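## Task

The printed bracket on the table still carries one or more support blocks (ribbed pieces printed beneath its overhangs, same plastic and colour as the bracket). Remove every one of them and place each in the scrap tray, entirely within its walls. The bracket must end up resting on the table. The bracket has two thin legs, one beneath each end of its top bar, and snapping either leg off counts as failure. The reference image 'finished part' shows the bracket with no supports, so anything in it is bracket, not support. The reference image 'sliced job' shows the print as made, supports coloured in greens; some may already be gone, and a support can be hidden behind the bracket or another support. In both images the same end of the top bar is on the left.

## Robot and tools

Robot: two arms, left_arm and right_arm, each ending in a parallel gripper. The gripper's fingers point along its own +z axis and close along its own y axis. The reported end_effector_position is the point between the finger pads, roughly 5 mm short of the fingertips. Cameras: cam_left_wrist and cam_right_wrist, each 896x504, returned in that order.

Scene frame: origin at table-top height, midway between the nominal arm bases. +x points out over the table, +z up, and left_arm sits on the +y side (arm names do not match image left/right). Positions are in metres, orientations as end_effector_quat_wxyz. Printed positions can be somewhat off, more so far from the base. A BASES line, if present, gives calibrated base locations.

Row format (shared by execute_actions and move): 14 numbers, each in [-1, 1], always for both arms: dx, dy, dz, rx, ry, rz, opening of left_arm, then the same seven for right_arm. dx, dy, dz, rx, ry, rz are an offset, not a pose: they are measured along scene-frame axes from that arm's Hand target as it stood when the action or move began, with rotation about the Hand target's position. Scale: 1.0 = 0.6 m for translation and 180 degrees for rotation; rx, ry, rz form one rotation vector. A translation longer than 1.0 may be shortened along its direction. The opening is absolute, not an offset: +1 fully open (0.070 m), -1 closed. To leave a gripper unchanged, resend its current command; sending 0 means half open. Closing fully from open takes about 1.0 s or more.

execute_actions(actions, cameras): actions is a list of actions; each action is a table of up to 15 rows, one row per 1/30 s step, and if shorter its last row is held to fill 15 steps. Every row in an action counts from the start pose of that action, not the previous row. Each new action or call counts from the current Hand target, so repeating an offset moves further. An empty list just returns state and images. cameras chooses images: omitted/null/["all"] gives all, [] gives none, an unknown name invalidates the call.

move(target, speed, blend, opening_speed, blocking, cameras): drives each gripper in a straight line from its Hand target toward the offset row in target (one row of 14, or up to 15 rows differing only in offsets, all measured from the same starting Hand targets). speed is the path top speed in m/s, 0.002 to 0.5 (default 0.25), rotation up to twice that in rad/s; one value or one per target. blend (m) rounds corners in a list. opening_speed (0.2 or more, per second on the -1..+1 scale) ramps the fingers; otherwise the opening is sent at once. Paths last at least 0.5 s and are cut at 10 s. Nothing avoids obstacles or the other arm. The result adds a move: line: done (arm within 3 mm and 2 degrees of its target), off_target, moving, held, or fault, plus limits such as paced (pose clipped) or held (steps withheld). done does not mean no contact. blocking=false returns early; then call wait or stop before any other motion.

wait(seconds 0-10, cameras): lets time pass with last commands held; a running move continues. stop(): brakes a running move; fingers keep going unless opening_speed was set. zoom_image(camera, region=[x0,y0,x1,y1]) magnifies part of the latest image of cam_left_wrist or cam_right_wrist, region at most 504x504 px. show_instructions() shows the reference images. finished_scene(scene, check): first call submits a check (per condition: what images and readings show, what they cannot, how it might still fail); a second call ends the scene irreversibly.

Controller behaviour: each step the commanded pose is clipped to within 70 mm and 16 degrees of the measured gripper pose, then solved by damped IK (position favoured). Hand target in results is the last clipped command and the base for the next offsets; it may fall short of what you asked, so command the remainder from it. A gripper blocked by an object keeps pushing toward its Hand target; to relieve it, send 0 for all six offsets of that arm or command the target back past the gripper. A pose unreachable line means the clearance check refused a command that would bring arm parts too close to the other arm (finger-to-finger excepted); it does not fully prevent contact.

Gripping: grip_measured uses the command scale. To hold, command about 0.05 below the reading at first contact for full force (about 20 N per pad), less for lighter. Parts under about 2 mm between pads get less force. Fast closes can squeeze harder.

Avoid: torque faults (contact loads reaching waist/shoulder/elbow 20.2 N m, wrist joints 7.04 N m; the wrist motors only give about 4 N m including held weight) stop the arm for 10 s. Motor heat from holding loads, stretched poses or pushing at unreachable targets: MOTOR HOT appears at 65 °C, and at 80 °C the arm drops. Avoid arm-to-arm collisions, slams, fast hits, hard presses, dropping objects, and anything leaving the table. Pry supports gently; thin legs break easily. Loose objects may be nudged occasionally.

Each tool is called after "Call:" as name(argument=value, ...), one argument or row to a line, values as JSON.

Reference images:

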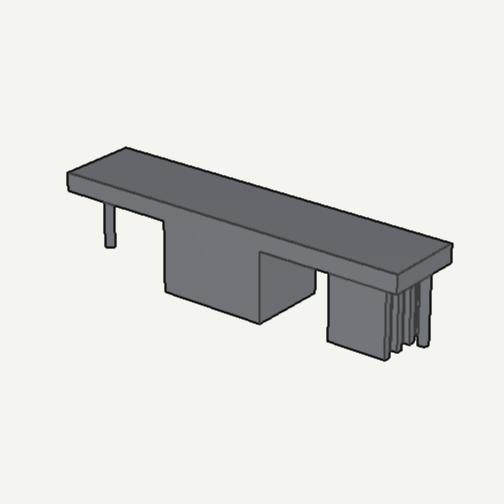

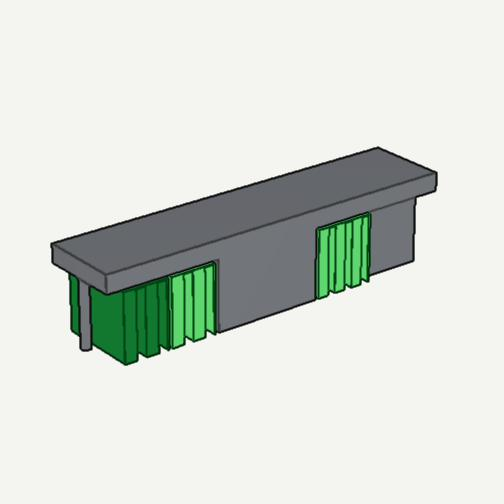

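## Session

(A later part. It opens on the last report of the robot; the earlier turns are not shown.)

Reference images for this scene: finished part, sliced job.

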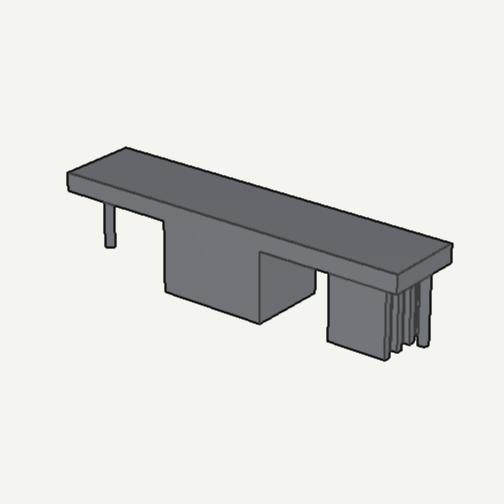

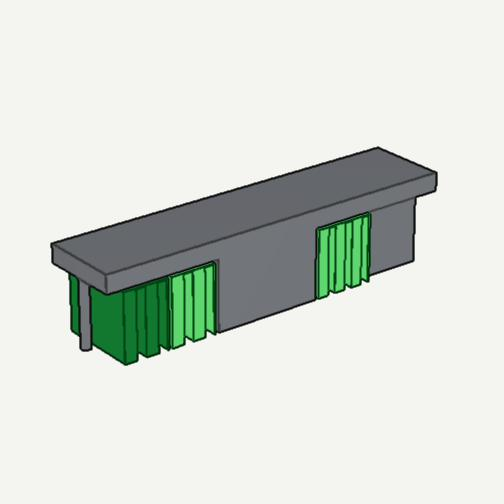

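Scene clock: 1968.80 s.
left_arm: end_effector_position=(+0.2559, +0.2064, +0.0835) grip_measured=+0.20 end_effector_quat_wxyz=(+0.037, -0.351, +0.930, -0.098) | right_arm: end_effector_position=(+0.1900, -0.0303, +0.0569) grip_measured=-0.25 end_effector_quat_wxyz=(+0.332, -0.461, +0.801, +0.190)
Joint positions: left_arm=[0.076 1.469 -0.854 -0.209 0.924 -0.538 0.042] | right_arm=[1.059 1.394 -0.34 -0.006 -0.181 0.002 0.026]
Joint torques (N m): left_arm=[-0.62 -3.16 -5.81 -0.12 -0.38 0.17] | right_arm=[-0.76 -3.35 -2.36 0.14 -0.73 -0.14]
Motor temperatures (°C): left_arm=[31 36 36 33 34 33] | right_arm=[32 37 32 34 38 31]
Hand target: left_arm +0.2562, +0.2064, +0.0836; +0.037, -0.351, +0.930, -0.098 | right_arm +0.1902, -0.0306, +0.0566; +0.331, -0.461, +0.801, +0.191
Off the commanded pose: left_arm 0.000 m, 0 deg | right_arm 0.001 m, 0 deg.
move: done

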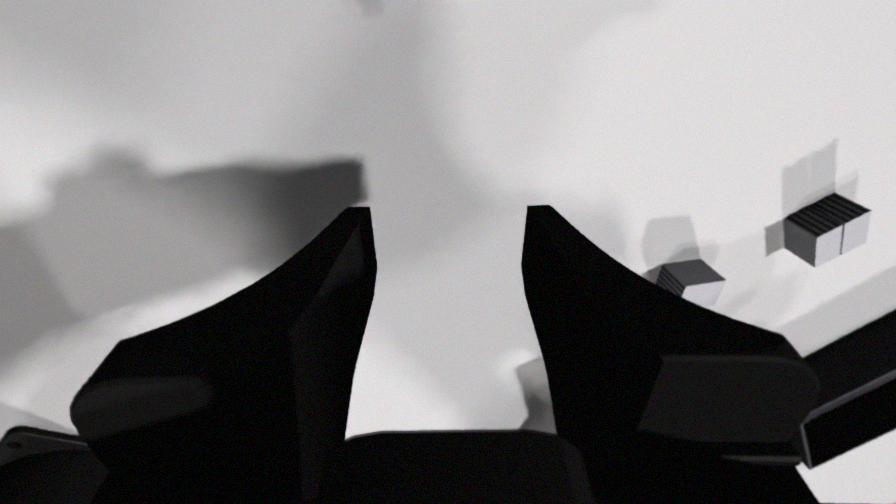

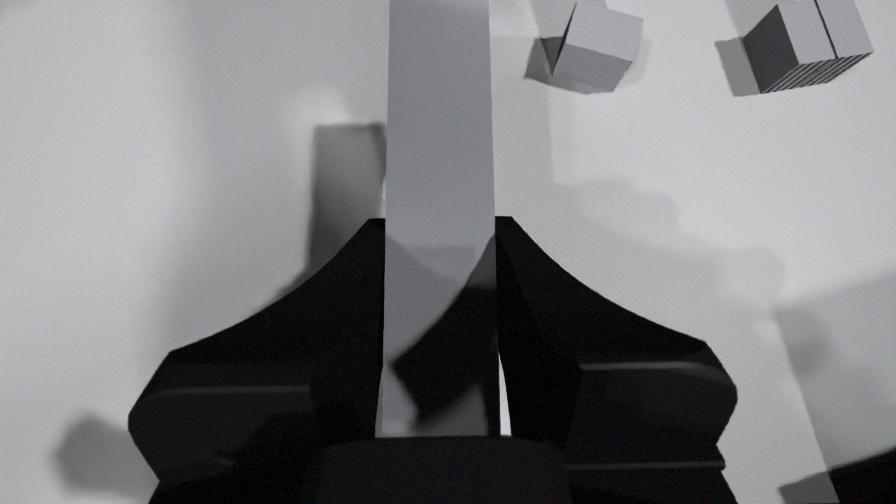

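Call:
zoom_image(
  camera="cam_right_wrist",
  region=[640, 280, 896, 504],
)

Scaled by 1.969 from the camera's 896x504 image, which has a finer 1280x720 frame.

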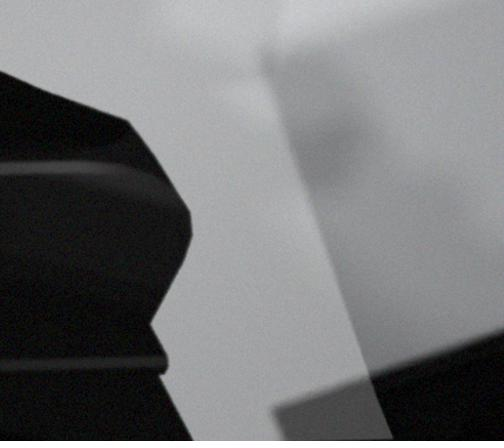

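Call:
move(
  target=[
    [0, 0, 0, 0, 0, 0, 0.2, 0, 0, -0.0602, 0, 0, 0, -0.42],
    [0, 0, 0, 0, 0, 0, 0.2, 0, 0, -0.0665, 0, 0, 0, -0.42],
  ],
  speed=[0.12, 0.02],
  cameras=["cam_right_wrist"],
)

Scene clock: 1995.43 s.
left_arm: end_effector_position=(+0.2559, +0.2064, +0.0835) grip_measured=+0.20 end_effector_quat_wxyz=(+0.037, -0.351, +0.930, -0.098) | right_arm: end_effector_position=(+0.1899, -0.0301, +0.0158) grip_measured=-0.25 end_effector_quat_wxyz=(+0.331, -0.462, +0.801, +0.192)
Joint positions: left_arm=[0.076 1.469 -0.854 -0.209 0.924 -0.538 0.042] | right_arm=[1.054 1.607 -0.271 -0.02 -0.463 0.012 0.026]
Joint torques (N m): left_arm=[-0.61 -3.16 -5.81 -0.13 -0.37 0.16] | right_arm=[-0.78 -4.88 -1.5 -0.16 -0.47 0.12]
Motor temperatures (°C): left_arm=[31 36 36 33 34 33] | right_arm=[32 36 32 34 39 31]
Hand target: left_arm +0.2562, +0.2064, +0.0836; +0.037, -0.351, +0.930, -0.098 | right_arm +0.1898, -0.0302, +0.0159; +0.331, -0.461, +0.801, +0.192
Off the commanded pose: left_arm 0.000 m, 0 deg | right_arm 0.001 m, 0 deg.
move: done
Images, in order (width x height): cam_right_wrist 896x504.

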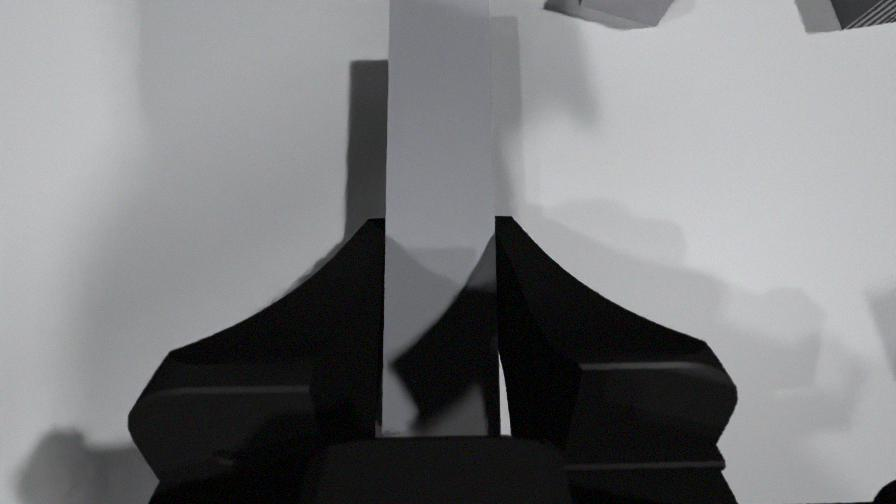

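Call:
move(
  target=[0, 0, 0, 0, 0, 0, 0.2, 0, 0, -0.0035, 0, 0, 0, -0.42],
  speed=0.02,
  cameras=[],
)

Call:
move(
  target=[0, 0, 0, 0, 0, 0, 0.2, 0, 0, -0.0035, 0, 0, 0, -0.42],
  speed=0.02,
  cameras=[],
)

Scene clock: 2006.77 s.
left_arm: end_effector_position=(+0.2559, +0.2064, +0.0835) grip_measured=+0.20 end_effector_quat_wxyz=(+0.037, -0.351, +0.930, -0.098) | right_arm: end_effector_position=(+0.1904, -0.0290, +0.0153) grip_measured=-0.25 end_effector_quat_wxyz=(+0.333, -0.461, +0.800, +0.193)
Joint positions: left_arm=[0.076 1.469 -0.854 -0.209 0.924 -0.538 0.042] | right_arm=[1.054 1.617 -0.27 -0.02 -0.479 0.012 0.026]
Joint torques (N m): left_arm=[-0.6 -3.17 -5.8 -0.14 -0.34 0.15] | right_arm=[-0.41 -2.26 -0.02 0.07 -0.16 0.03]
Motor temperatures (°C): left_arm=[31 36 36 33 34 33] | right_arm=[32 36 32 34 38 31]
Hand target: left_arm +0.2562, +0.2064, +0.0836; +0.037, -0.351, +0.930, -0.098 | right_arm +0.1898, -0.0302, +0.0138; +0.331, -0.461, +0.801, +0.192
Off the commanded pose: left_arm 0.000 m, 0 deg | right_arm 0.002 m, 0 deg.
move: done
No camera images: "cameras" was empty.

Scene clock: 2007.47 s.
left_arm: end_effector_position=(+0.2559, +0.2064, +0.0835) grip_measured=+0.20 end_effector_quat_wxyz=(+0.037, -0.351, +0.930, -0.098) | right_arm: end_effector_position=(+0.1909, -0.0281, +0.0146) grip_measured=-0.25 end_effector_quat_wxyz=(+0.335, -0.460, +0.798, +0.195)
Joint positions: left_arm=[0.076 1.469 -0.854 -0.209 0.924 -0.538 0.042] | right_arm=[1.054 1.627 -0.268 -0.02 -0.498 0.012 0.026]
Joint torques (N m): left_arm=[-0.59 -3.17 -5.8 -0.14 -0.34 0.15] | right_arm=[-0.52 3.77 3.1 0.17 1.96 -0.09]
Motor temperatures (°C): left_arm=[31 36 36 33 34 33] | right_arm=[32 36 32 34 38 31]
Hand target: left_arm +0.2562, +0.2064, +0.0836; +0.037, -0.351, +0.930, -0.098 | right_arm +0.1898, -0.0302, +0.0116; +0.330, -0.461, +0.801, +0.192
Off the commanded pose: left_arm 0.000 m, 0 deg | right_arm 0.004 m, 1 deg.
move: off_target (right_arm)
No camera images: "cameras" was empty.

Call:
move(
  target=[0, 0, 0, 0, 0, 0, 0.2, 0, 0, 0.0058, 0, 0, 0, -0.42],
  speed=0.03,
  cameras=[],
)

Call:
move(
  target=[0, 0, 0, 0, 0, 0, 0.2, 0, 0, 0, 0, 0, 0, 0.15],
  speed=0.03,
  opening_speed=0.8,
  cameras=["cam_right_wrist"],
)

Scene clock: 2015.63 s.
left_arm: end_effector_position=(+0.2559, +0.2064, +0.0835) grip_measured=+0.20 end_effector_quat_wxyz=(+0.037, -0.351, +0.930, -0.098) | right_arm: end_effector_position=(+0.1891, -0.0314, +0.0137) grip_measured=-0.25 end_effector_quat_wxyz=(+0.328, -0.462, +0.801, +0.191)
Joint positions: left_arm=[0.076 1.469 -0.854 -0.209 0.924 -0.538 0.042] | right_arm=[1.054 1.613 -0.267 -0.02 -0.466 0.012 0.026]
Joint torques (N m): left_arm=[-0.57 -3.19 -5.79 -0.15 -0.32 0.14] | right_arm=[-0.59 0.18 2.51 -0.2 2.01 0.07]
Motor temperatures (°C): left_arm=[31 36 36 33 34 33] | right_arm=[32 36 32 34 51 31]
Hand target: left_arm +0.2562, +0.2064, +0.0836; +0.037, -0.351, +0.930, -0.098 | right_arm +0.1898, -0.0302, +0.0152; +0.331, -0.461, +0.801, +0.192
Off the commanded pose: left_arm 0.000 m, 0 deg | right_arm 0.002 m, 0 deg.
move: done
No camera images: "cameras" was empty.

Scene clock: 2016.80 s.
left_arm: end_effector_position=(+0.2559, +0.2064, +0.0835) grip_measured=+0.20 end_effector_quat_wxyz=(+0.037, -0.351, +0.930, -0.098) | right_arm: end_effector_position=(+0.1895, -0.0307, +0.0142) grip_measured=+0.15 end_effector_quat_wxyz=(+0.329, -0.462, +0.801, +0.191)
Joint positions: left_arm=[0.076 1.469 -0.854 -0.209 0.924 -0.538 0.042] | right_arm=[1.054 1.613 -0.269 -0.02 -0.467 0.012 0.04]
Joint torques (N m): left_arm=[-0.57 -3.19 -5.78 -0.15 -0.31 0.13] | right_arm=[0.58 -5.57 -3.15 -0.16 -0.72 0.13]
Motor temperatures (°C): left_arm=[31 36 36 33 34 33] | right_arm=[32 36 32 34 50 31]
Hand target: left_arm +0.2562, +0.2064, +0.0836; +0.037, -0.351, +0.930, -0.098 | right_arm +0.1898, -0.0302, +0.0152; +0.331, -0.461, +0.801, +0.192
Off the commanded pose: left_arm 0.000 m, 0 deg | right_arm 0.001 m, 0 deg.
move: done
Images, in order (width x height): cam_right_wrist 896x504.

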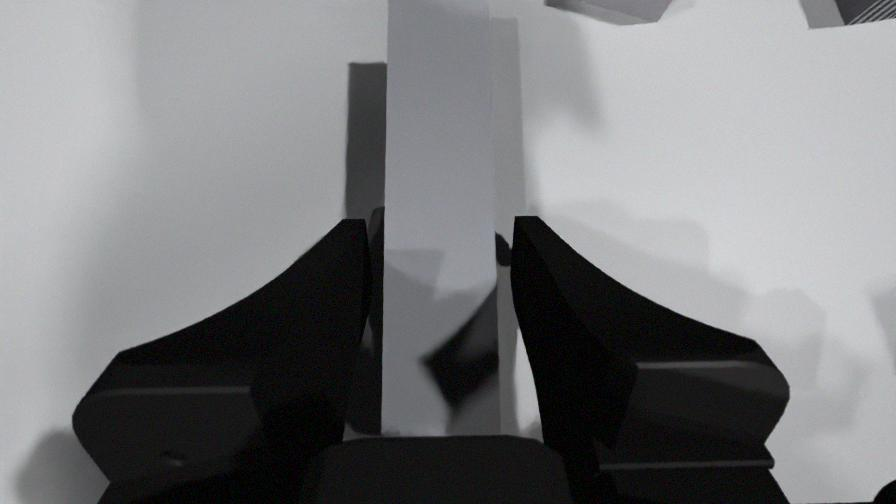

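Call:
move(
  target=[
    [0, 0, 0, 0, 0, 0, 0.2, -0.0442, -0.0765, 0.0884, 0, 0, 0, 0.5],
    [0, 0, 0, 0, 0, 0, 0.2, 0.0608, 0.0042, 0.1413, -0.1173, 0.0748, -0.0273, 0.5],
    [0, 0, 0, 0, 0, 0, 0.2, 0.1648, 0.0810, 0.0997, -0.1295, 0.1061, -0.1014, 0.5],
  ],
  speed=[0.15, 0.25, 0.25],
  blend=[0.01, 0.02, 0],
)

Scene clock: 2075.10 s.
left_arm: end_effector_position=(+0.2559, +0.2064, +0.0835) grip_measured=+0.20 end_effector_quat_wxyz=(+0.037, -0.351, +0.930, -0.098) | right_arm: end_effector_position=(+0.2911, +0.0161, +0.0750) grip_measured=+0.50 end_effector_quat_wxyz=(+0.124, -0.345, +0.929, +0.042)
Joint positions: left_arm=[0.076 1.469 -0.854 -0.209 0.924 -0.538 0.042] | right_arm=[0.934 1.841 -1.277 -0.083 0.839 0.252 0.053]
Joint torques (N m): left_arm=[-0.56 -3.2 -5.75 -0.17 -0.28 0.11] | right_arm=[-0.09 -9.43 -3.03 -0.15 -0.28 -0.07]
Motor temperatures (°C): left_arm=[31 36 36 33 34 33] | right_arm=[32 37 32 34 40 31]
Hand target: left_arm +0.2562, +0.2064, +0.0836; +0.037, -0.351, +0.930, -0.098 | right_arm +0.2908, +0.0160, +0.0754; +0.125, -0.346, +0.929, +0.042
Off the commanded pose: left_arm 0.000 m, 0 deg | right_arm 0.003 m, 1 deg.
move: done

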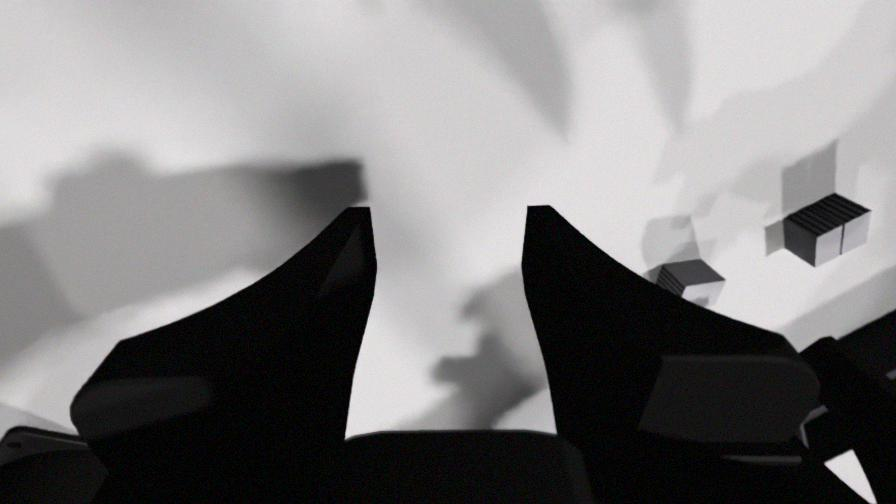

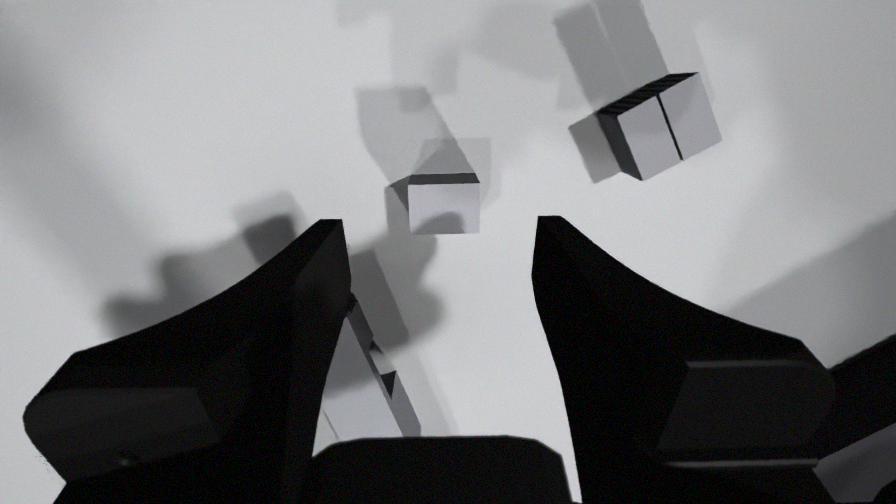

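Call:
move(
  target=[
    [0, 0, 0, 0, 0, 0, 0.2, 0.0028, 0.0002, -0.07, 0, 0, 0, 0.5],
    [0, 0, 0, 0, 0, 0, 0.2, 0.0028, 0.0002, -0.1008, 0, 0, 0, 0.5],
  ],
  speed=[0.15, 0.06],
  blend=[0.003, 0],
  cameras=["cam_right_wrist"],
)

Call:
zoom_image(
  camera="cam_right_wrist",
  region=[300, 130, 600, 330],
)

Scene clock: 2104.33 s.
left_arm: end_effector_position=(+0.2559, +0.2064, +0.0835) grip_measured=+0.20 end_effector_quat_wxyz=(+0.037, -0.351, +0.930, -0.098) | right_arm: end_effector_position=(+0.2917, +0.0167, +0.0141) grip_measured=+0.50 end_effector_quat_wxyz=(+0.124, -0.347, +0.929, +0.043)
Joint positions: left_arm=[0.076 1.469 -0.854 -0.209 0.924 -0.538 0.042] | right_arm=[0.932 1.945 -1.164 -0.101 0.622 0.275 0.052]
Joint torques (N m): left_arm=[-0.55 -3.21 -5.72 -0.17 -0.26 0.1] | right_arm=[-0.74 -8.84 -3.67 -0.22 -0.17 0.09]
Motor temperatures (°C): left_arm=[31 36 36 33 34 33] | right_arm=[32 39 32 34 38 31]
Hand target: left_arm +0.2562, +0.2064, +0.0836; +0.037, -0.351, +0.930, -0.098 | right_arm +0.2920, +0.0166, +0.0145; +0.125, -0.347, +0.929, +0.042
Off the commanded pose: left_arm 0.000 m, 0 deg | right_arm 0.001 m, 0 deg.
move: done
Images, in order (width x height): cam_right_wrist 896x504.

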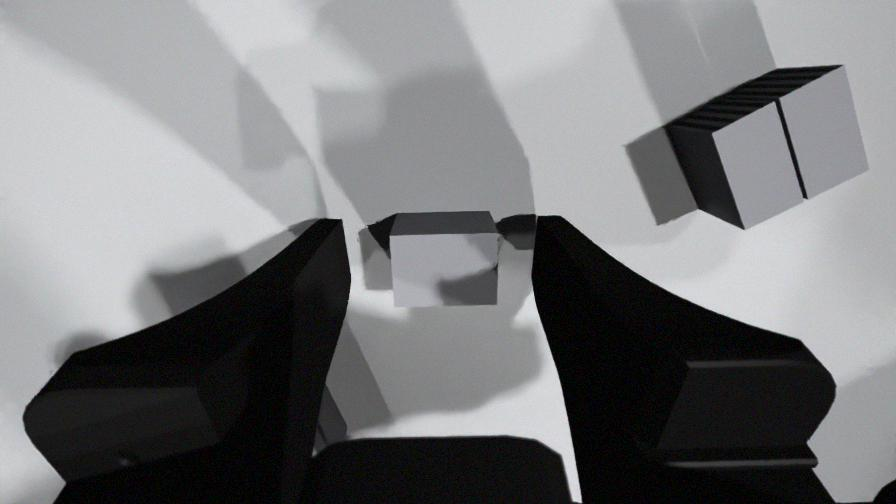

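Scaled by 1.680 from the camera's 896x504 image, which has a finer 1280x720 frame.

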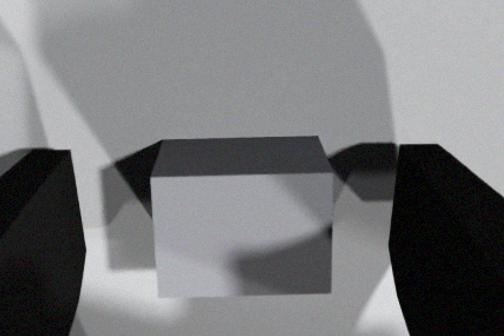

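Call:
move(
  target=[0, 0, 0, 0, 0, 0, 0.2, 0, 0, 0, 0, 0, 0, -0.38],
  opening_speed=0.6,
  cameras=["cam_right_wrist"],
)

Scene clock: 2126.63 s.
left_arm: end_effector_position=(+0.2559, +0.2064, +0.0835) grip_measured=+0.20 end_effector_quat_wxyz=(+0.037, -0.351, +0.930, -0.098) | right_arm: end_effector_position=(+0.2917, +0.0166, +0.0144) grip_measured=-0.25 end_effector_quat_wxyz=(+0.124, -0.347, +0.929, +0.042)
Joint positions: left_arm=[0.076 1.469 -0.854 -0.209 0.924 -0.538 0.042] | right_arm=[0.932 1.945 -1.164 -0.101 0.623 0.275 0.026]
Joint torques (N m): left_arm=[-0.53 -3.24 -5.69 -0.18 -0.25 0.09] | right_arm=[-0.77 -9.61 -4.16 0.06 -0.11 -0.08]
Motor temperatures (°C): left_arm=[31 36 36 33 34 33] | right_arm=[32 41 32 34 37 31]
Hand target: left_arm +0.2562, +0.2064, +0.0836; +0.037, -0.351, +0.930, -0.098 | right_arm +0.2920, +0.0166, +0.0145; +0.125, -0.347, +0.929, +0.042
Off the commanded pose: left_arm 0.000 m, 0 deg | right_arm 0.000 m, 0 deg.
move: done
Images, in order (width x height): cam_right_wrist 896x504.

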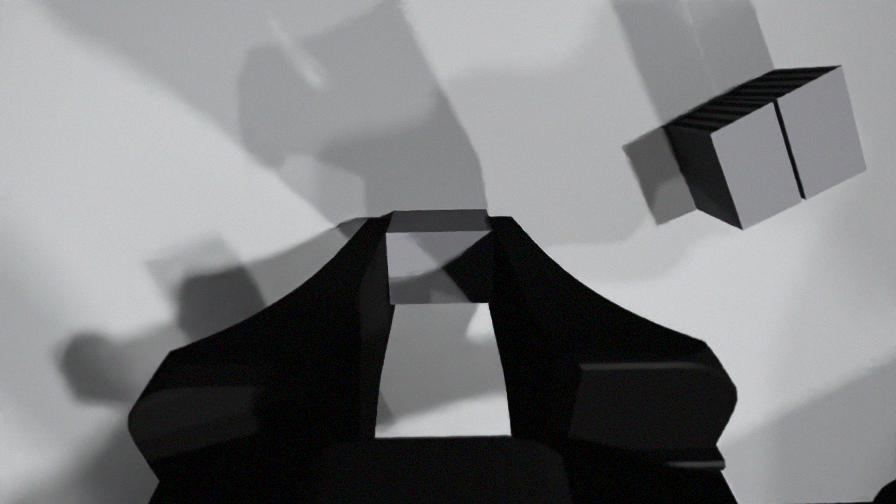

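Call:
move(
  target=[
    [0, 0, 0, 0, 0, 0, 0.2, 0, 0, 0.11, 0, 0, 0, -0.38],
    [0, 0, 0, 0, 0, 0, 0.2, 0.0883, -0.3777, 0.1258, 0, 0, -0.2278, -0.38],
  ],
  speed=[0.15, 0.2],
  blend=[0.02, 0],
  cameras=["cam_right_wrist"],
)

Scene clock: 2132.50 s.
left_arm: end_effector_position=(+0.2559, +0.2064, +0.0835) grip_measured=+0.20 end_effector_quat_wxyz=(+0.037, -0.351, +0.930, -0.098) | right_arm: end_effector_position=(+0.3470, -0.2129, +0.0907) grip_measured=-0.25 end_effector_quat_wxyz=(+0.132, +0.002, +0.991, -0.007)
Joint positions: left_arm=[0.076 1.469 -0.854 -0.209 0.924 -0.538 0.042] | right_arm=[0.34 1.562 -0.975 -0.132 0.828 0.405 0.026]
Joint torques (N m): left_arm=[-0.51 -3.23 -5.69 -0.19 -0.26 0.07] | right_arm=[0.59 -6.92 -3.35 -0.03 -0.14 -0.07]
Motor temperatures (°C): left_arm=[31 36 36 33 34 33] | right_arm=[32 41 32 34 37 31]
Hand target: left_arm +0.2562, +0.2064, +0.0836; +0.037, -0.351, +0.930, -0.098 | right_arm +0.3467, -0.2122, +0.0905; +0.132, +0.001, +0.991, -0.007
Off the commanded pose: left_arm 0.000 m, 0 deg | right_arm 0.004 m, 0 deg.
move: off_target (right_arm)
Images, in order (width x height): cam_right_wrist 896x504.

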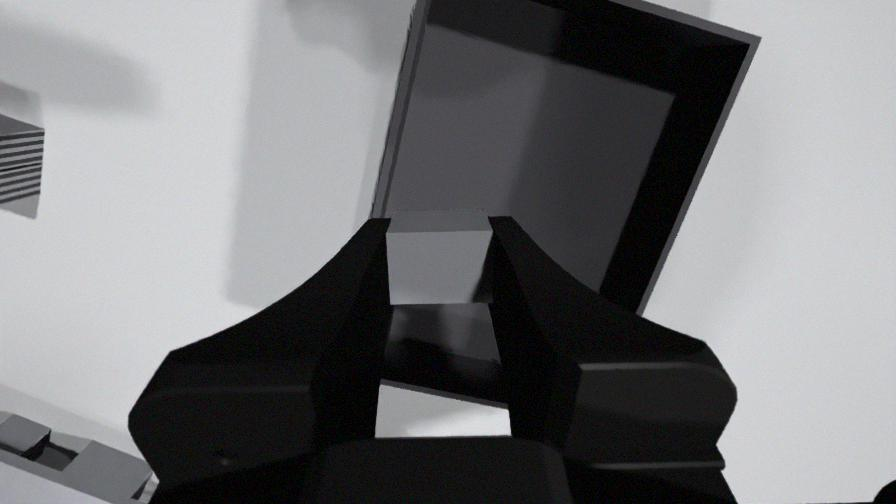

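Call:
move(
  target=[
    [0, 0, 0, 0, 0, 0, 0.2, 0.0555, -0.0747, -0.0508, 0, 0, 0, -0.38],
    [0, 0, 0, 0, 0, 0, 0.2, 0.0555, -0.0747, -0.105, 0, 0, 0, -0.38],
    [0, 0, 0, 0, 0, 0, 0.2, 0.0555, -0.0747, -0.1225, 0, 0, 0, -0.38],
  ],
  speed=[0.2, 0.15, 0.025],
  blend=[0.01, 0.002, 0],
  cameras=["cam_right_wrist"],
)

Call:
zoom_image(
  camera="cam_right_wrist",
  region=[330, 150, 560, 330],
)

Scene clock: 2211.77 s.
left_arm: end_effector_position=(+0.2559, +0.2064, +0.0835) grip_measured=+0.20 end_effector_quat_wxyz=(+0.037, -0.351, +0.930, -0.098) | right_arm: end_effector_position=(+0.3811, -0.2567, +0.0174) grip_measured=-0.25 end_effector_quat_wxyz=(+0.134, +0.000, +0.991, -0.006)
Joint positions: left_arm=[0.076 1.469 -0.854 -0.209 0.924 -0.538 0.042] | right_arm=[0.157 1.776 -0.91 -0.098 0.53 0.217 0.026]
Joint torques (N m): left_arm=[-0.5 -3.24 -5.67 -0.2 -0.27 0.06] | right_arm=[0.78 -4.13 -1.11 -0.16 0 0.1]
Motor temperatures (°C): left_arm=[31 36 36 33 34 33] | right_arm=[32 37 32 34 37 31]
Hand target: left_arm +0.2562, +0.2064, +0.0836; +0.037, -0.351, +0.930, -0.098 | right_arm +0.3798, -0.2566, +0.0159; +0.131, +0.000, +0.991, -0.007
Off the commanded pose: left_arm 0.000 m, 0 deg | right_arm 0.001 m, 0 deg.
move: done
Images, in order (width x height): cam_right_wrist 896x504.

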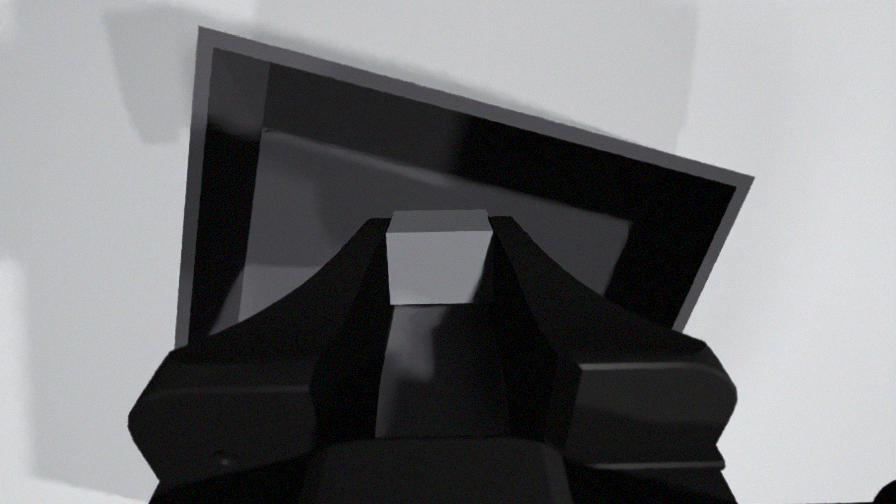

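Scaled by 2.191 from the camera's 896x504 image, which has a finer 1280x720 frame.

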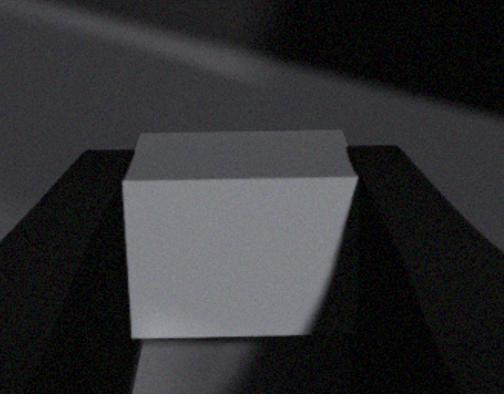

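Call:
move(
  target=[0, 0, 0, 0, 0, 0, 0.2, 0, 0, 0.002, 0, 0, 0, 0.1],
  speed=0.02,
  opening_speed=0.8,
  cameras=["cam_right_wrist"],
)

Scene clock: 2219.07 s.
left_arm: end_effector_position=(+0.2559, +0.2064, +0.0835) grip_measured=+0.20 end_effector_quat_wxyz=(+0.037, -0.351, +0.930, -0.098) | right_arm: end_effector_position=(+0.3793, -0.2566, +0.0165) grip_measured=+0.10 end_effector_quat_wxyz=(+0.130, +0.000, +0.992, -0.007)
Joint positions: left_arm=[0.076 1.469 -0.854 -0.209 0.924 -0.538 0.042] | right_arm=[0.158 1.777 -0.91 -0.096 0.537 0.217 0.039]
Joint torques (N m): left_arm=[-0.5 -3.25 -5.64 -0.22 -0.28 0.05] | right_arm=[0.24 -8.22 -4.19 -0.24 -0.34 0]
Motor temperatures (°C): left_arm=[31 36 36 33 34 33] | right_arm=[32 37 32 34 39 31]
Hand target: left_arm +0.2562, +0.2064, +0.0836; +0.037, -0.351, +0.930, -0.098 | right_arm +0.3798, -0.2566, +0.0171; +0.131, +0.000, +0.991, -0.007
Off the commanded pose: left_arm 0.000 m, 0 deg | right_arm 0.001 m, 0 deg.
move: done
Images, in order (width x height): cam_right_wrist 896x504.

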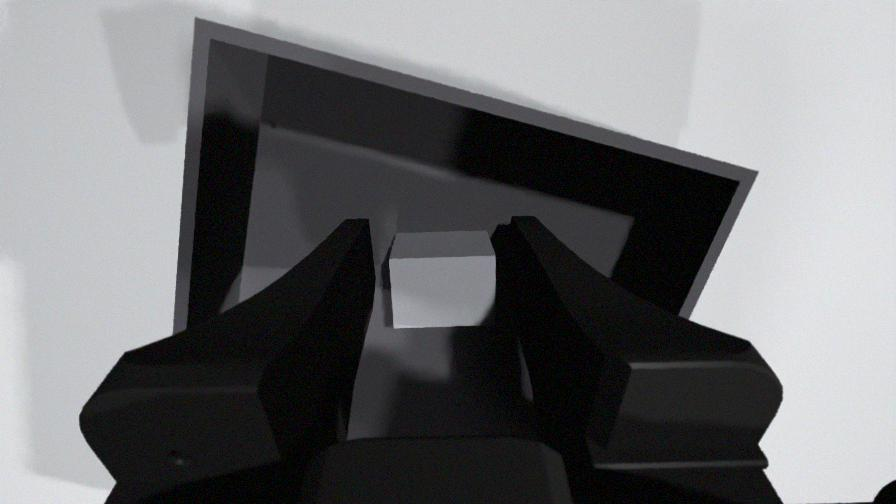

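Call:
move(
  target=[
    [0, 0, 0, 0, 0, 0, 0.2, 0, 0, 0.09, 0, 0, 0, 0.4],
    [0, 0, 0, 0, 0, 0, 0.2, -0.0415, 0.3935, 0.0798, 0, 0, -0.1139, 0.4],
  ],
  speed=[0.15, 0.25],
  blend=[0.015, 0],
  cameras=["cam_right_wrist"],
)

Call:
zoom_image(
  camera="cam_right_wrist",
  region=[300, 100, 620, 320],
)

Scene clock: 2286.27 s.
left_arm: end_effector_position=(+0.2559, +0.2064, +0.0835) grip_measured=+0.20 end_effector_quat_wxyz=(+0.037, -0.351, +0.930, -0.098) | right_arm: end_effector_position=(+0.3540, -0.0189, +0.0664) grip_measured=+0.40 end_effector_quat_wxyz=(+0.130, +0.178, +0.975, -0.028)
Joint positions: left_arm=[0.076 1.469 -0.854 -0.209 0.924 -0.538 0.042] | right_arm=[0.862 2.027 -1.533 -0.284 1.092 1.329 0.049]
Joint torques (N m): left_arm=[-0.49 -3.26 -5.64 -0.23 -0.29 0.04] | right_arm=[-0.75 -10.26 -2.8 -0.48 -0.17 -0.09]
Motor temperatures (°C): left_arm=[31 36 36 33 34 33] | right_arm=[32 39 32 34 37 31]
Hand target: left_arm +0.2562, +0.2064, +0.0836; +0.037, -0.351, +0.930, -0.098 | right_arm +0.3543, -0.0193, +0.0666; +0.130, +0.178, +0.975, -0.028
Off the commanded pose: left_arm 0.000 m, 0 deg | right_arm 0.002 m, 0 deg.
move: done
Images, in order (width x height): cam_right_wrist 896x504.

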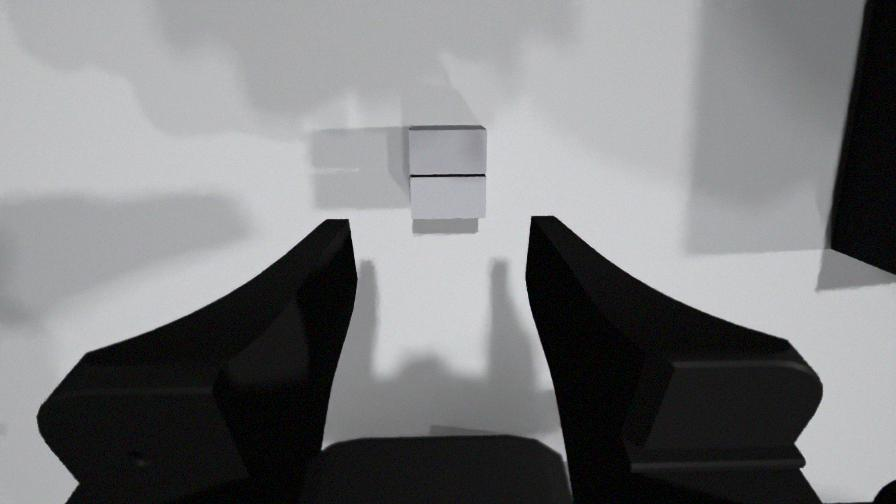

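Scaled by 1.575 from the camera's 896x504 image, which has a finer 1280x720 frame.

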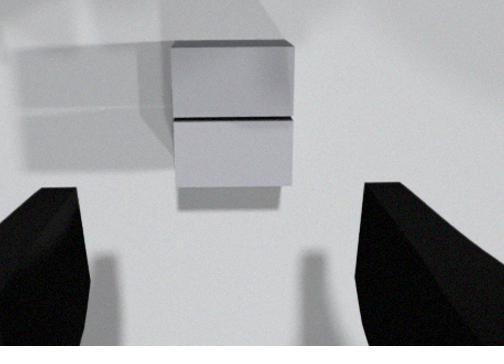

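Call:
move(
  target=[
    [0, 0, 0, 0, 0, 0, 0.2, 0.0045, -0.0053, -0.055, 0, 0, 0, 0.4],
    [0, 0, 0, 0, 0, 0, 0.2, 0.0045, -0.0053, -0.0867, 0, 0, 0, 0.4],
  ],
  speed=[0.15, 0.06],
  blend=[0.003, 0],
  cameras=["cam_right_wrist"],
)

Call:
zoom_image(
  camera="cam_right_wrist",
  region=[300, 100, 620, 340],
)

Scene clock: 2323.47 s.
left_arm: end_effector_position=(+0.2559, +0.2064, +0.0835) grip_measured=+0.20 end_effector_quat_wxyz=(+0.037, -0.351, +0.930, -0.098) | right_arm: end_effector_position=(+0.3566, -0.0222, +0.0138) grip_measured=+0.40 end_effector_quat_wxyz=(+0.129, +0.178, +0.975, -0.027)
Joint positions: left_arm=[0.076 1.469 -0.854 -0.209 0.924 -0.538 0.042] | right_arm=[0.851 2.099 -1.429 -0.315 0.921 1.378 0.049]
Joint torques (N m): left_arm=[-0.46 -3.25 -5.61 -0.23 -0.3 0.05] | right_arm=[0.16 -9.74 -3.46 -0.46 0.07 0.03]
Motor temperatures (°C): left_arm=[31 35 36 33 34 33] | right_arm=[32 42 32 34 36 31]
Hand target: left_arm +0.2562, +0.2064, +0.0836; +0.037, -0.351, +0.930, -0.098 | right_arm +0.3566, -0.0221, +0.0143; +0.130, +0.178, +0.975, -0.027
Off the commanded pose: left_arm 0.000 m, 0 deg | right_arm 0.001 m, 0 deg.
move: done
Images, in order (width x height): cam_right_wrist 896x504.

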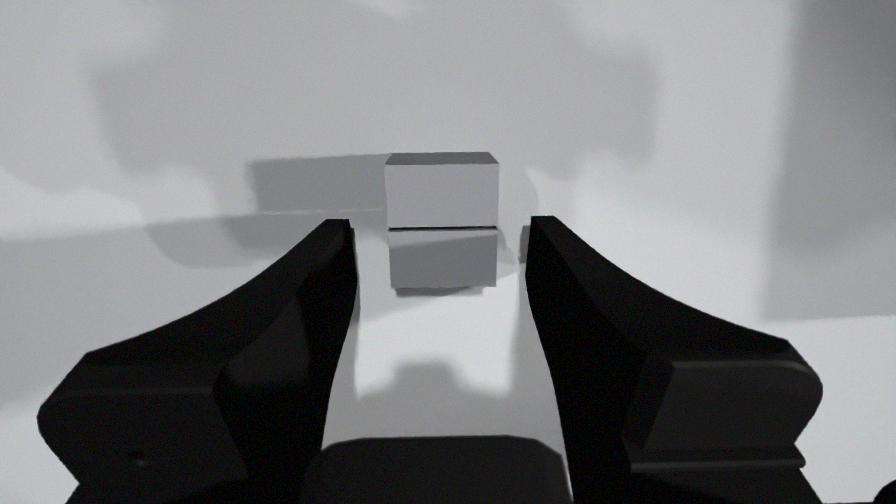

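Scaled by 1.575 from the camera's 896x504 image, which has a finer 1280x720 frame.

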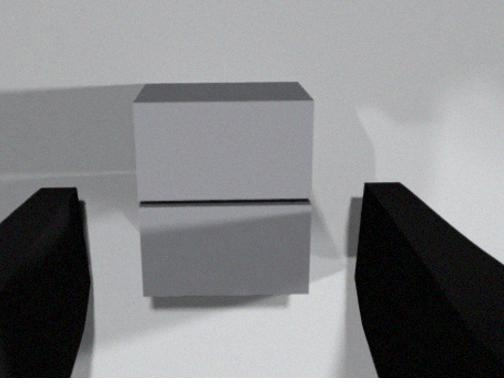

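Call:
move(
  target=[0, 0, 0, 0, 0, 0, 0.2, -0.0019, 0.0007, 0, 0, 0, 0, -0.38],
  speed=0.02,
  opening_speed=0.6,
  cameras=["cam_right_wrist"],
)

Call:
zoom_image(
  camera="cam_right_wrist",
  region=[300, 100, 620, 340],
)

Scene clock: 2335.10 s.
left_arm: end_effector_position=(+0.2559, +0.2064, +0.0835) grip_measured=+0.20 end_effector_quat_wxyz=(+0.037, -0.351, +0.930, -0.098) | right_arm: end_effector_position=(+0.3557, -0.0216, +0.0144) grip_measured=-0.25 end_effector_quat_wxyz=(+0.129, +0.178, +0.975, -0.027)
Joint positions: left_arm=[0.076 1.469 -0.854 -0.209 0.924 -0.538 0.042] | right_arm=[0.854 2.097 -1.428 -0.315 0.921 1.38 0.026]
Joint torques (N m): left_arm=[-0.46 -3.26 -5.61 -0.24 -0.31 0.05] | right_arm=[0.48 -10.62 -2.6 -0.52 -0.14 0.13]
Motor temperatures (°C): left_arm=[31 35 36 33 34 33] | right_arm=[32 43 32 34 36 31]
Hand target: left_arm +0.2562, +0.2064, +0.0836; +0.037, -0.351, +0.930, -0.098 | right_arm +0.3554, -0.0216, +0.0143; +0.130, +0.178, +0.975, -0.027
Off the commanded pose: left_arm 0.000 m, 0 deg | right_arm 0.000 m, 0 deg.
move: done
Images, in order (width x height): cam_right_wrist 896x504.

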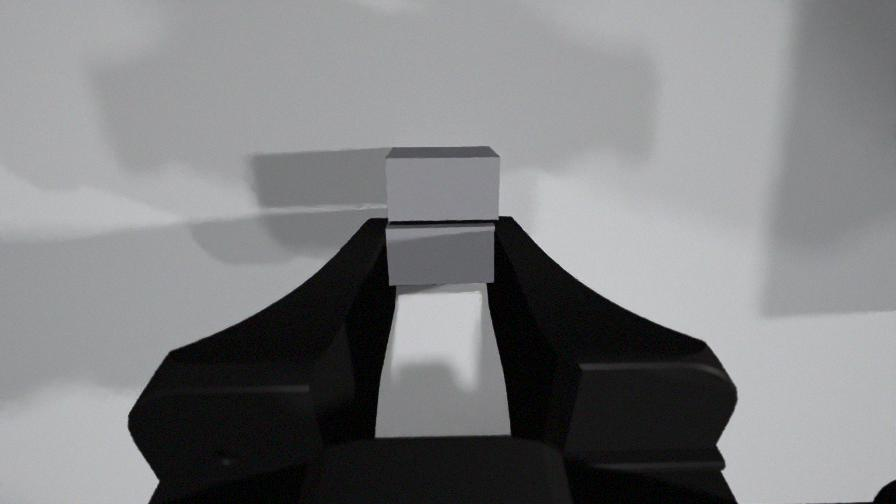

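Scaled by 1.575 from the camera's 896x504 image, which has a finer 1280x720 frame.

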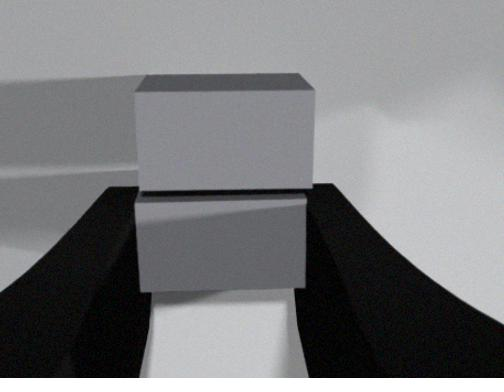

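Call:
move(
  target=[
    [0, 0, 0, 0, 0, 0, 0.2, 0, 0, 0.0917, 0, 0, 0, -0.38],
    [0, 0, 0, 0, 0, 0, 0.2, -0.0357, -0.3707, 0.0917, 0, 0, 0, -0.38],
    [0, 0, 0, 0, 0, 0, 0.2, -0.0357, -0.3707, 0.0145, 0, 0, 0, -0.38],
    [0, 0, 0, 0, 0, 0, 0.2, -0.0357, -0.3707, 0.0045, 0, 0, 0, -0.38],
  ],
  speed=[0.15, 0.25, 0.15, 0.025],
  blend=[0.015, 0.015, 0.001, 0],
  cameras=["cam_right_wrist"],
)

Call:
zoom_image(
  camera="cam_right_wrist",
  region=[300, 100, 620, 340],
)

Scene clock: 2350.00 s.
left_arm: end_effector_position=(+0.2559, +0.2064, +0.0835) grip_measured=+0.20 end_effector_quat_wxyz=(+0.037, -0.351, +0.930, -0.098) | right_arm: end_effector_position=(+0.3360, -0.2457, +0.0175) grip_measured=-0.25 end_effector_quat_wxyz=(+0.129, +0.177, +0.975, -0.029)
Joint positions: left_arm=[0.076 1.469 -0.854 -0.209 0.924 -0.538 0.042] | right_arm=[0.299 1.68 -0.775 -0.313 0.568 0.889 0.026]
Joint torques (N m): left_arm=[-0.44 -3.26 -5.59 -0.25 -0.31 0.05] | right_arm=[0.71 -5.78 -2.31 -0.29 -0.15 0.06]
Motor temperatures (°C): left_arm=[31 35 36 33 34 33] | right_arm=[32 43 32 34 36 31]
Hand target: left_arm +0.2562, +0.2064, +0.0836; +0.037, -0.351, +0.930, -0.098 | right_arm +0.3357, -0.2456, +0.0173; +0.128, +0.176, +0.975, -0.029
Off the commanded pose: left_arm 0.000 m, 0 deg | right_arm 0.003 m, 0 deg.
move: done
Images, in order (width x height): cam_right_wrist 896x504.

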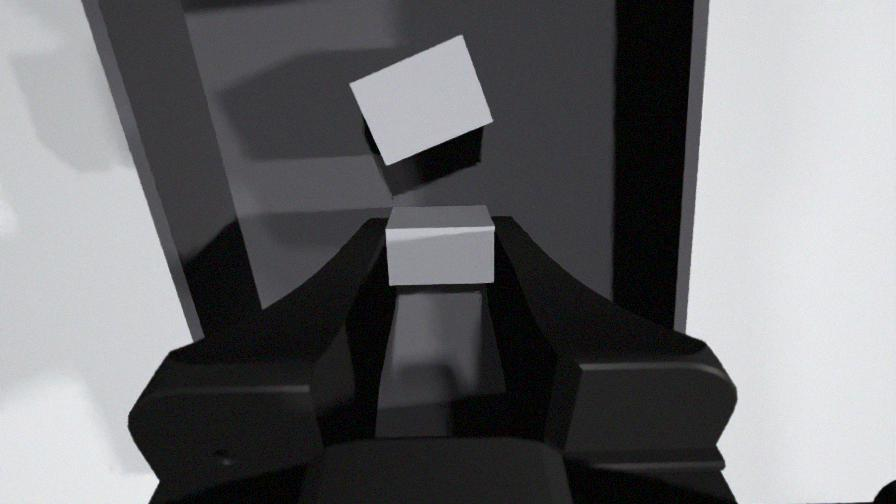

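Scaled by 1.575 from the camera's 896x504 image, which has a finer 1280x720 frame.

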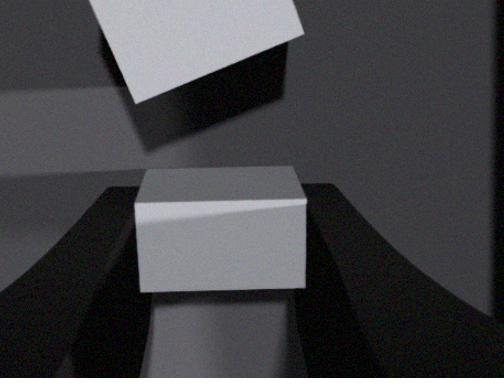

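Call:
move(
  target=[0, 0, 0, 0, 0, 0, 0.2, 0, 0, -0.003, 0, 0, 0, -0.38],
  speed=0.02,
  cameras=[],
)

Scene clock: 2354.43 s.
left_arm: end_effector_position=(+0.2559, +0.2064, +0.0835) grip_measured=+0.20 end_effector_quat_wxyz=(+0.037, -0.351, +0.930, -0.098) | right_arm: end_effector_position=(+0.3366, -0.2456, +0.0169) grip_measured=-0.25 end_effector_quat_wxyz=(+0.130, +0.177, +0.975, -0.029)
Joint positions: left_arm=[0.076 1.469 -0.854 -0.209 0.924 -0.538 0.042] | right_arm=[0.299 1.682 -0.773 -0.317 0.561 0.893 0.026]
Joint torques (N m): left_arm=[-0.44 -3.28 -5.58 -0.26 -0.32 0.06] | right_arm=[0.72 -2.28 -0.63 -0.01 -0.28 0.14]
Motor temperatures (°C): left_arm=[31 35 36 33 34 33] | right_arm=[32 42 32 34 36 31]
Hand target: left_arm +0.2562, +0.2064, +0.0836; +0.037, -0.351, +0.930, -0.098 | right_arm +0.3356, -0.2456, +0.0155; +0.128, +0.176, +0.975, -0.029
Off the commanded pose: left_arm 0.000 m, 0 deg | right_arm 0.002 m, 0 deg.
move: done
No camera images: "cameras" was empty.

Call:
move(
  target=[0, 0, 0, 0, 0, 0, 0.2, 0, 0, 0.002, 0, 0, 0, 0.1],
  speed=0.02,
  opening_speed=0.8,
  cameras=[],
)

Call:
move(
  target=[
    [0, 0, 0, 0, 0, 0, 0.2, 0, 0, 0.09, 0, 0, 0, 0.4],
    [0, 0, 0, 0, 0, 0, 0.2, 0.0653, 0.3612, 0.065, 0, 0, 0, 0.4],
  ],
  speed=[0.15, 0.25],
  blend=[0.015, 0],
  cameras=["cam_right_wrist"],
)

Call:
zoom_image(
  camera="cam_right_wrist",
  region=[300, 100, 620, 340],
)

Scene clock: 2368.67 s.
left_arm: end_effector_position=(+0.2559, +0.2064, +0.0835) grip_measured=+0.20 end_effector_quat_wxyz=(+0.037, -0.351, +0.930, -0.098) | right_arm: end_effector_position=(+0.3352, -0.2459, +0.0162) grip_measured=+0.10 end_effector_quat_wxyz=(+0.127, +0.177, +0.975, -0.030)
Joint positions: left_arm=[0.076 1.469 -0.854 -0.209 0.924 -0.538 0.042] | right_arm=[0.299 1.683 -0.773 -0.313 0.567 0.891 0.038]
Joint torques (N m): left_arm=[-0.39 -3.28 -5.53 -0.28 -0.34 0.07] | right_arm=[0.6 -7.3 -4.15 -0.37 -0.26 0.03]
Motor temperatures (°C): left_arm=[31 35 36 33 34 33] | right_arm=[32 40 32 35 40 31]
Hand target: left_arm +0.2562, +0.2064, +0.0836; +0.037, -0.351, +0.930, -0.098 | right_arm +0.3357, -0.2456, +0.0167; +0.128, +0.176, +0.975, -0.029
Off the commanded pose: left_arm 0.000 m, 0 deg | right_arm 0.001 m, 0 deg.
move: done
No camera images: "cameras" was empty.

Scene clock: 2370.37 s.
left_arm: end_effector_position=(+0.2559, +0.2064, +0.0835) grip_measured=+0.20 end_effector_quat_wxyz=(+0.037, -0.351, +0.930, -0.098) | right_arm: end_effector_position=(+0.3738, -0.0277, +0.0563) grip_measured=+0.40 end_effector_quat_wxyz=(+0.130, +0.178, +0.975, -0.028)
Joint positions: left_arm=[0.076 1.469 -0.854 -0.209 0.924 -0.538 0.042] | right_arm=[0.811 2.064 -1.552 -0.283 1.062 1.284 0.049]
Joint torques (N m): left_arm=[-0.4 -3.3 -5.52 -0.28 -0.34 0.07] | right_arm=[-1.11 -10.57 -2.96 -0.24 -0.12 -0.04]
Motor temperatures (°C): left_arm=[31 35 36 33 34 33] | right_arm=[32 40 32 35 40 31]
Hand target: left_arm +0.2562, +0.2064, +0.0836; +0.037, -0.351, +0.930, -0.098 | right_arm +0.3739, -0.0280, +0.0564; +0.130, +0.178, +0.975, -0.028
Off the commanded pose: left_arm 0.000 m, 0 deg | right_arm 0.002 m, 0 deg.
move: done
Images, in order (width x height): cam_right_wrist 896x504.

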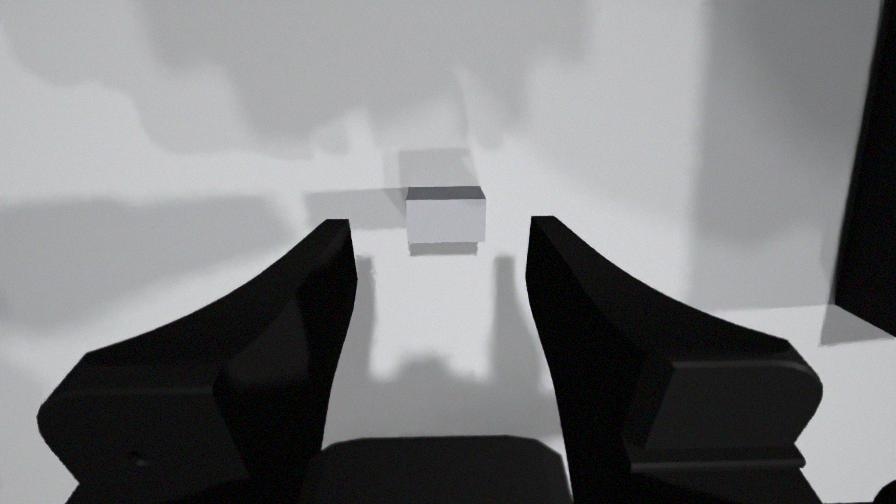

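Scaled by 1.575 from the camera's 896x504 image, which has a finer 1280x720 frame.

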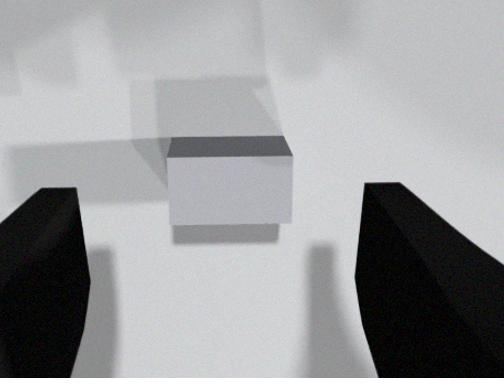

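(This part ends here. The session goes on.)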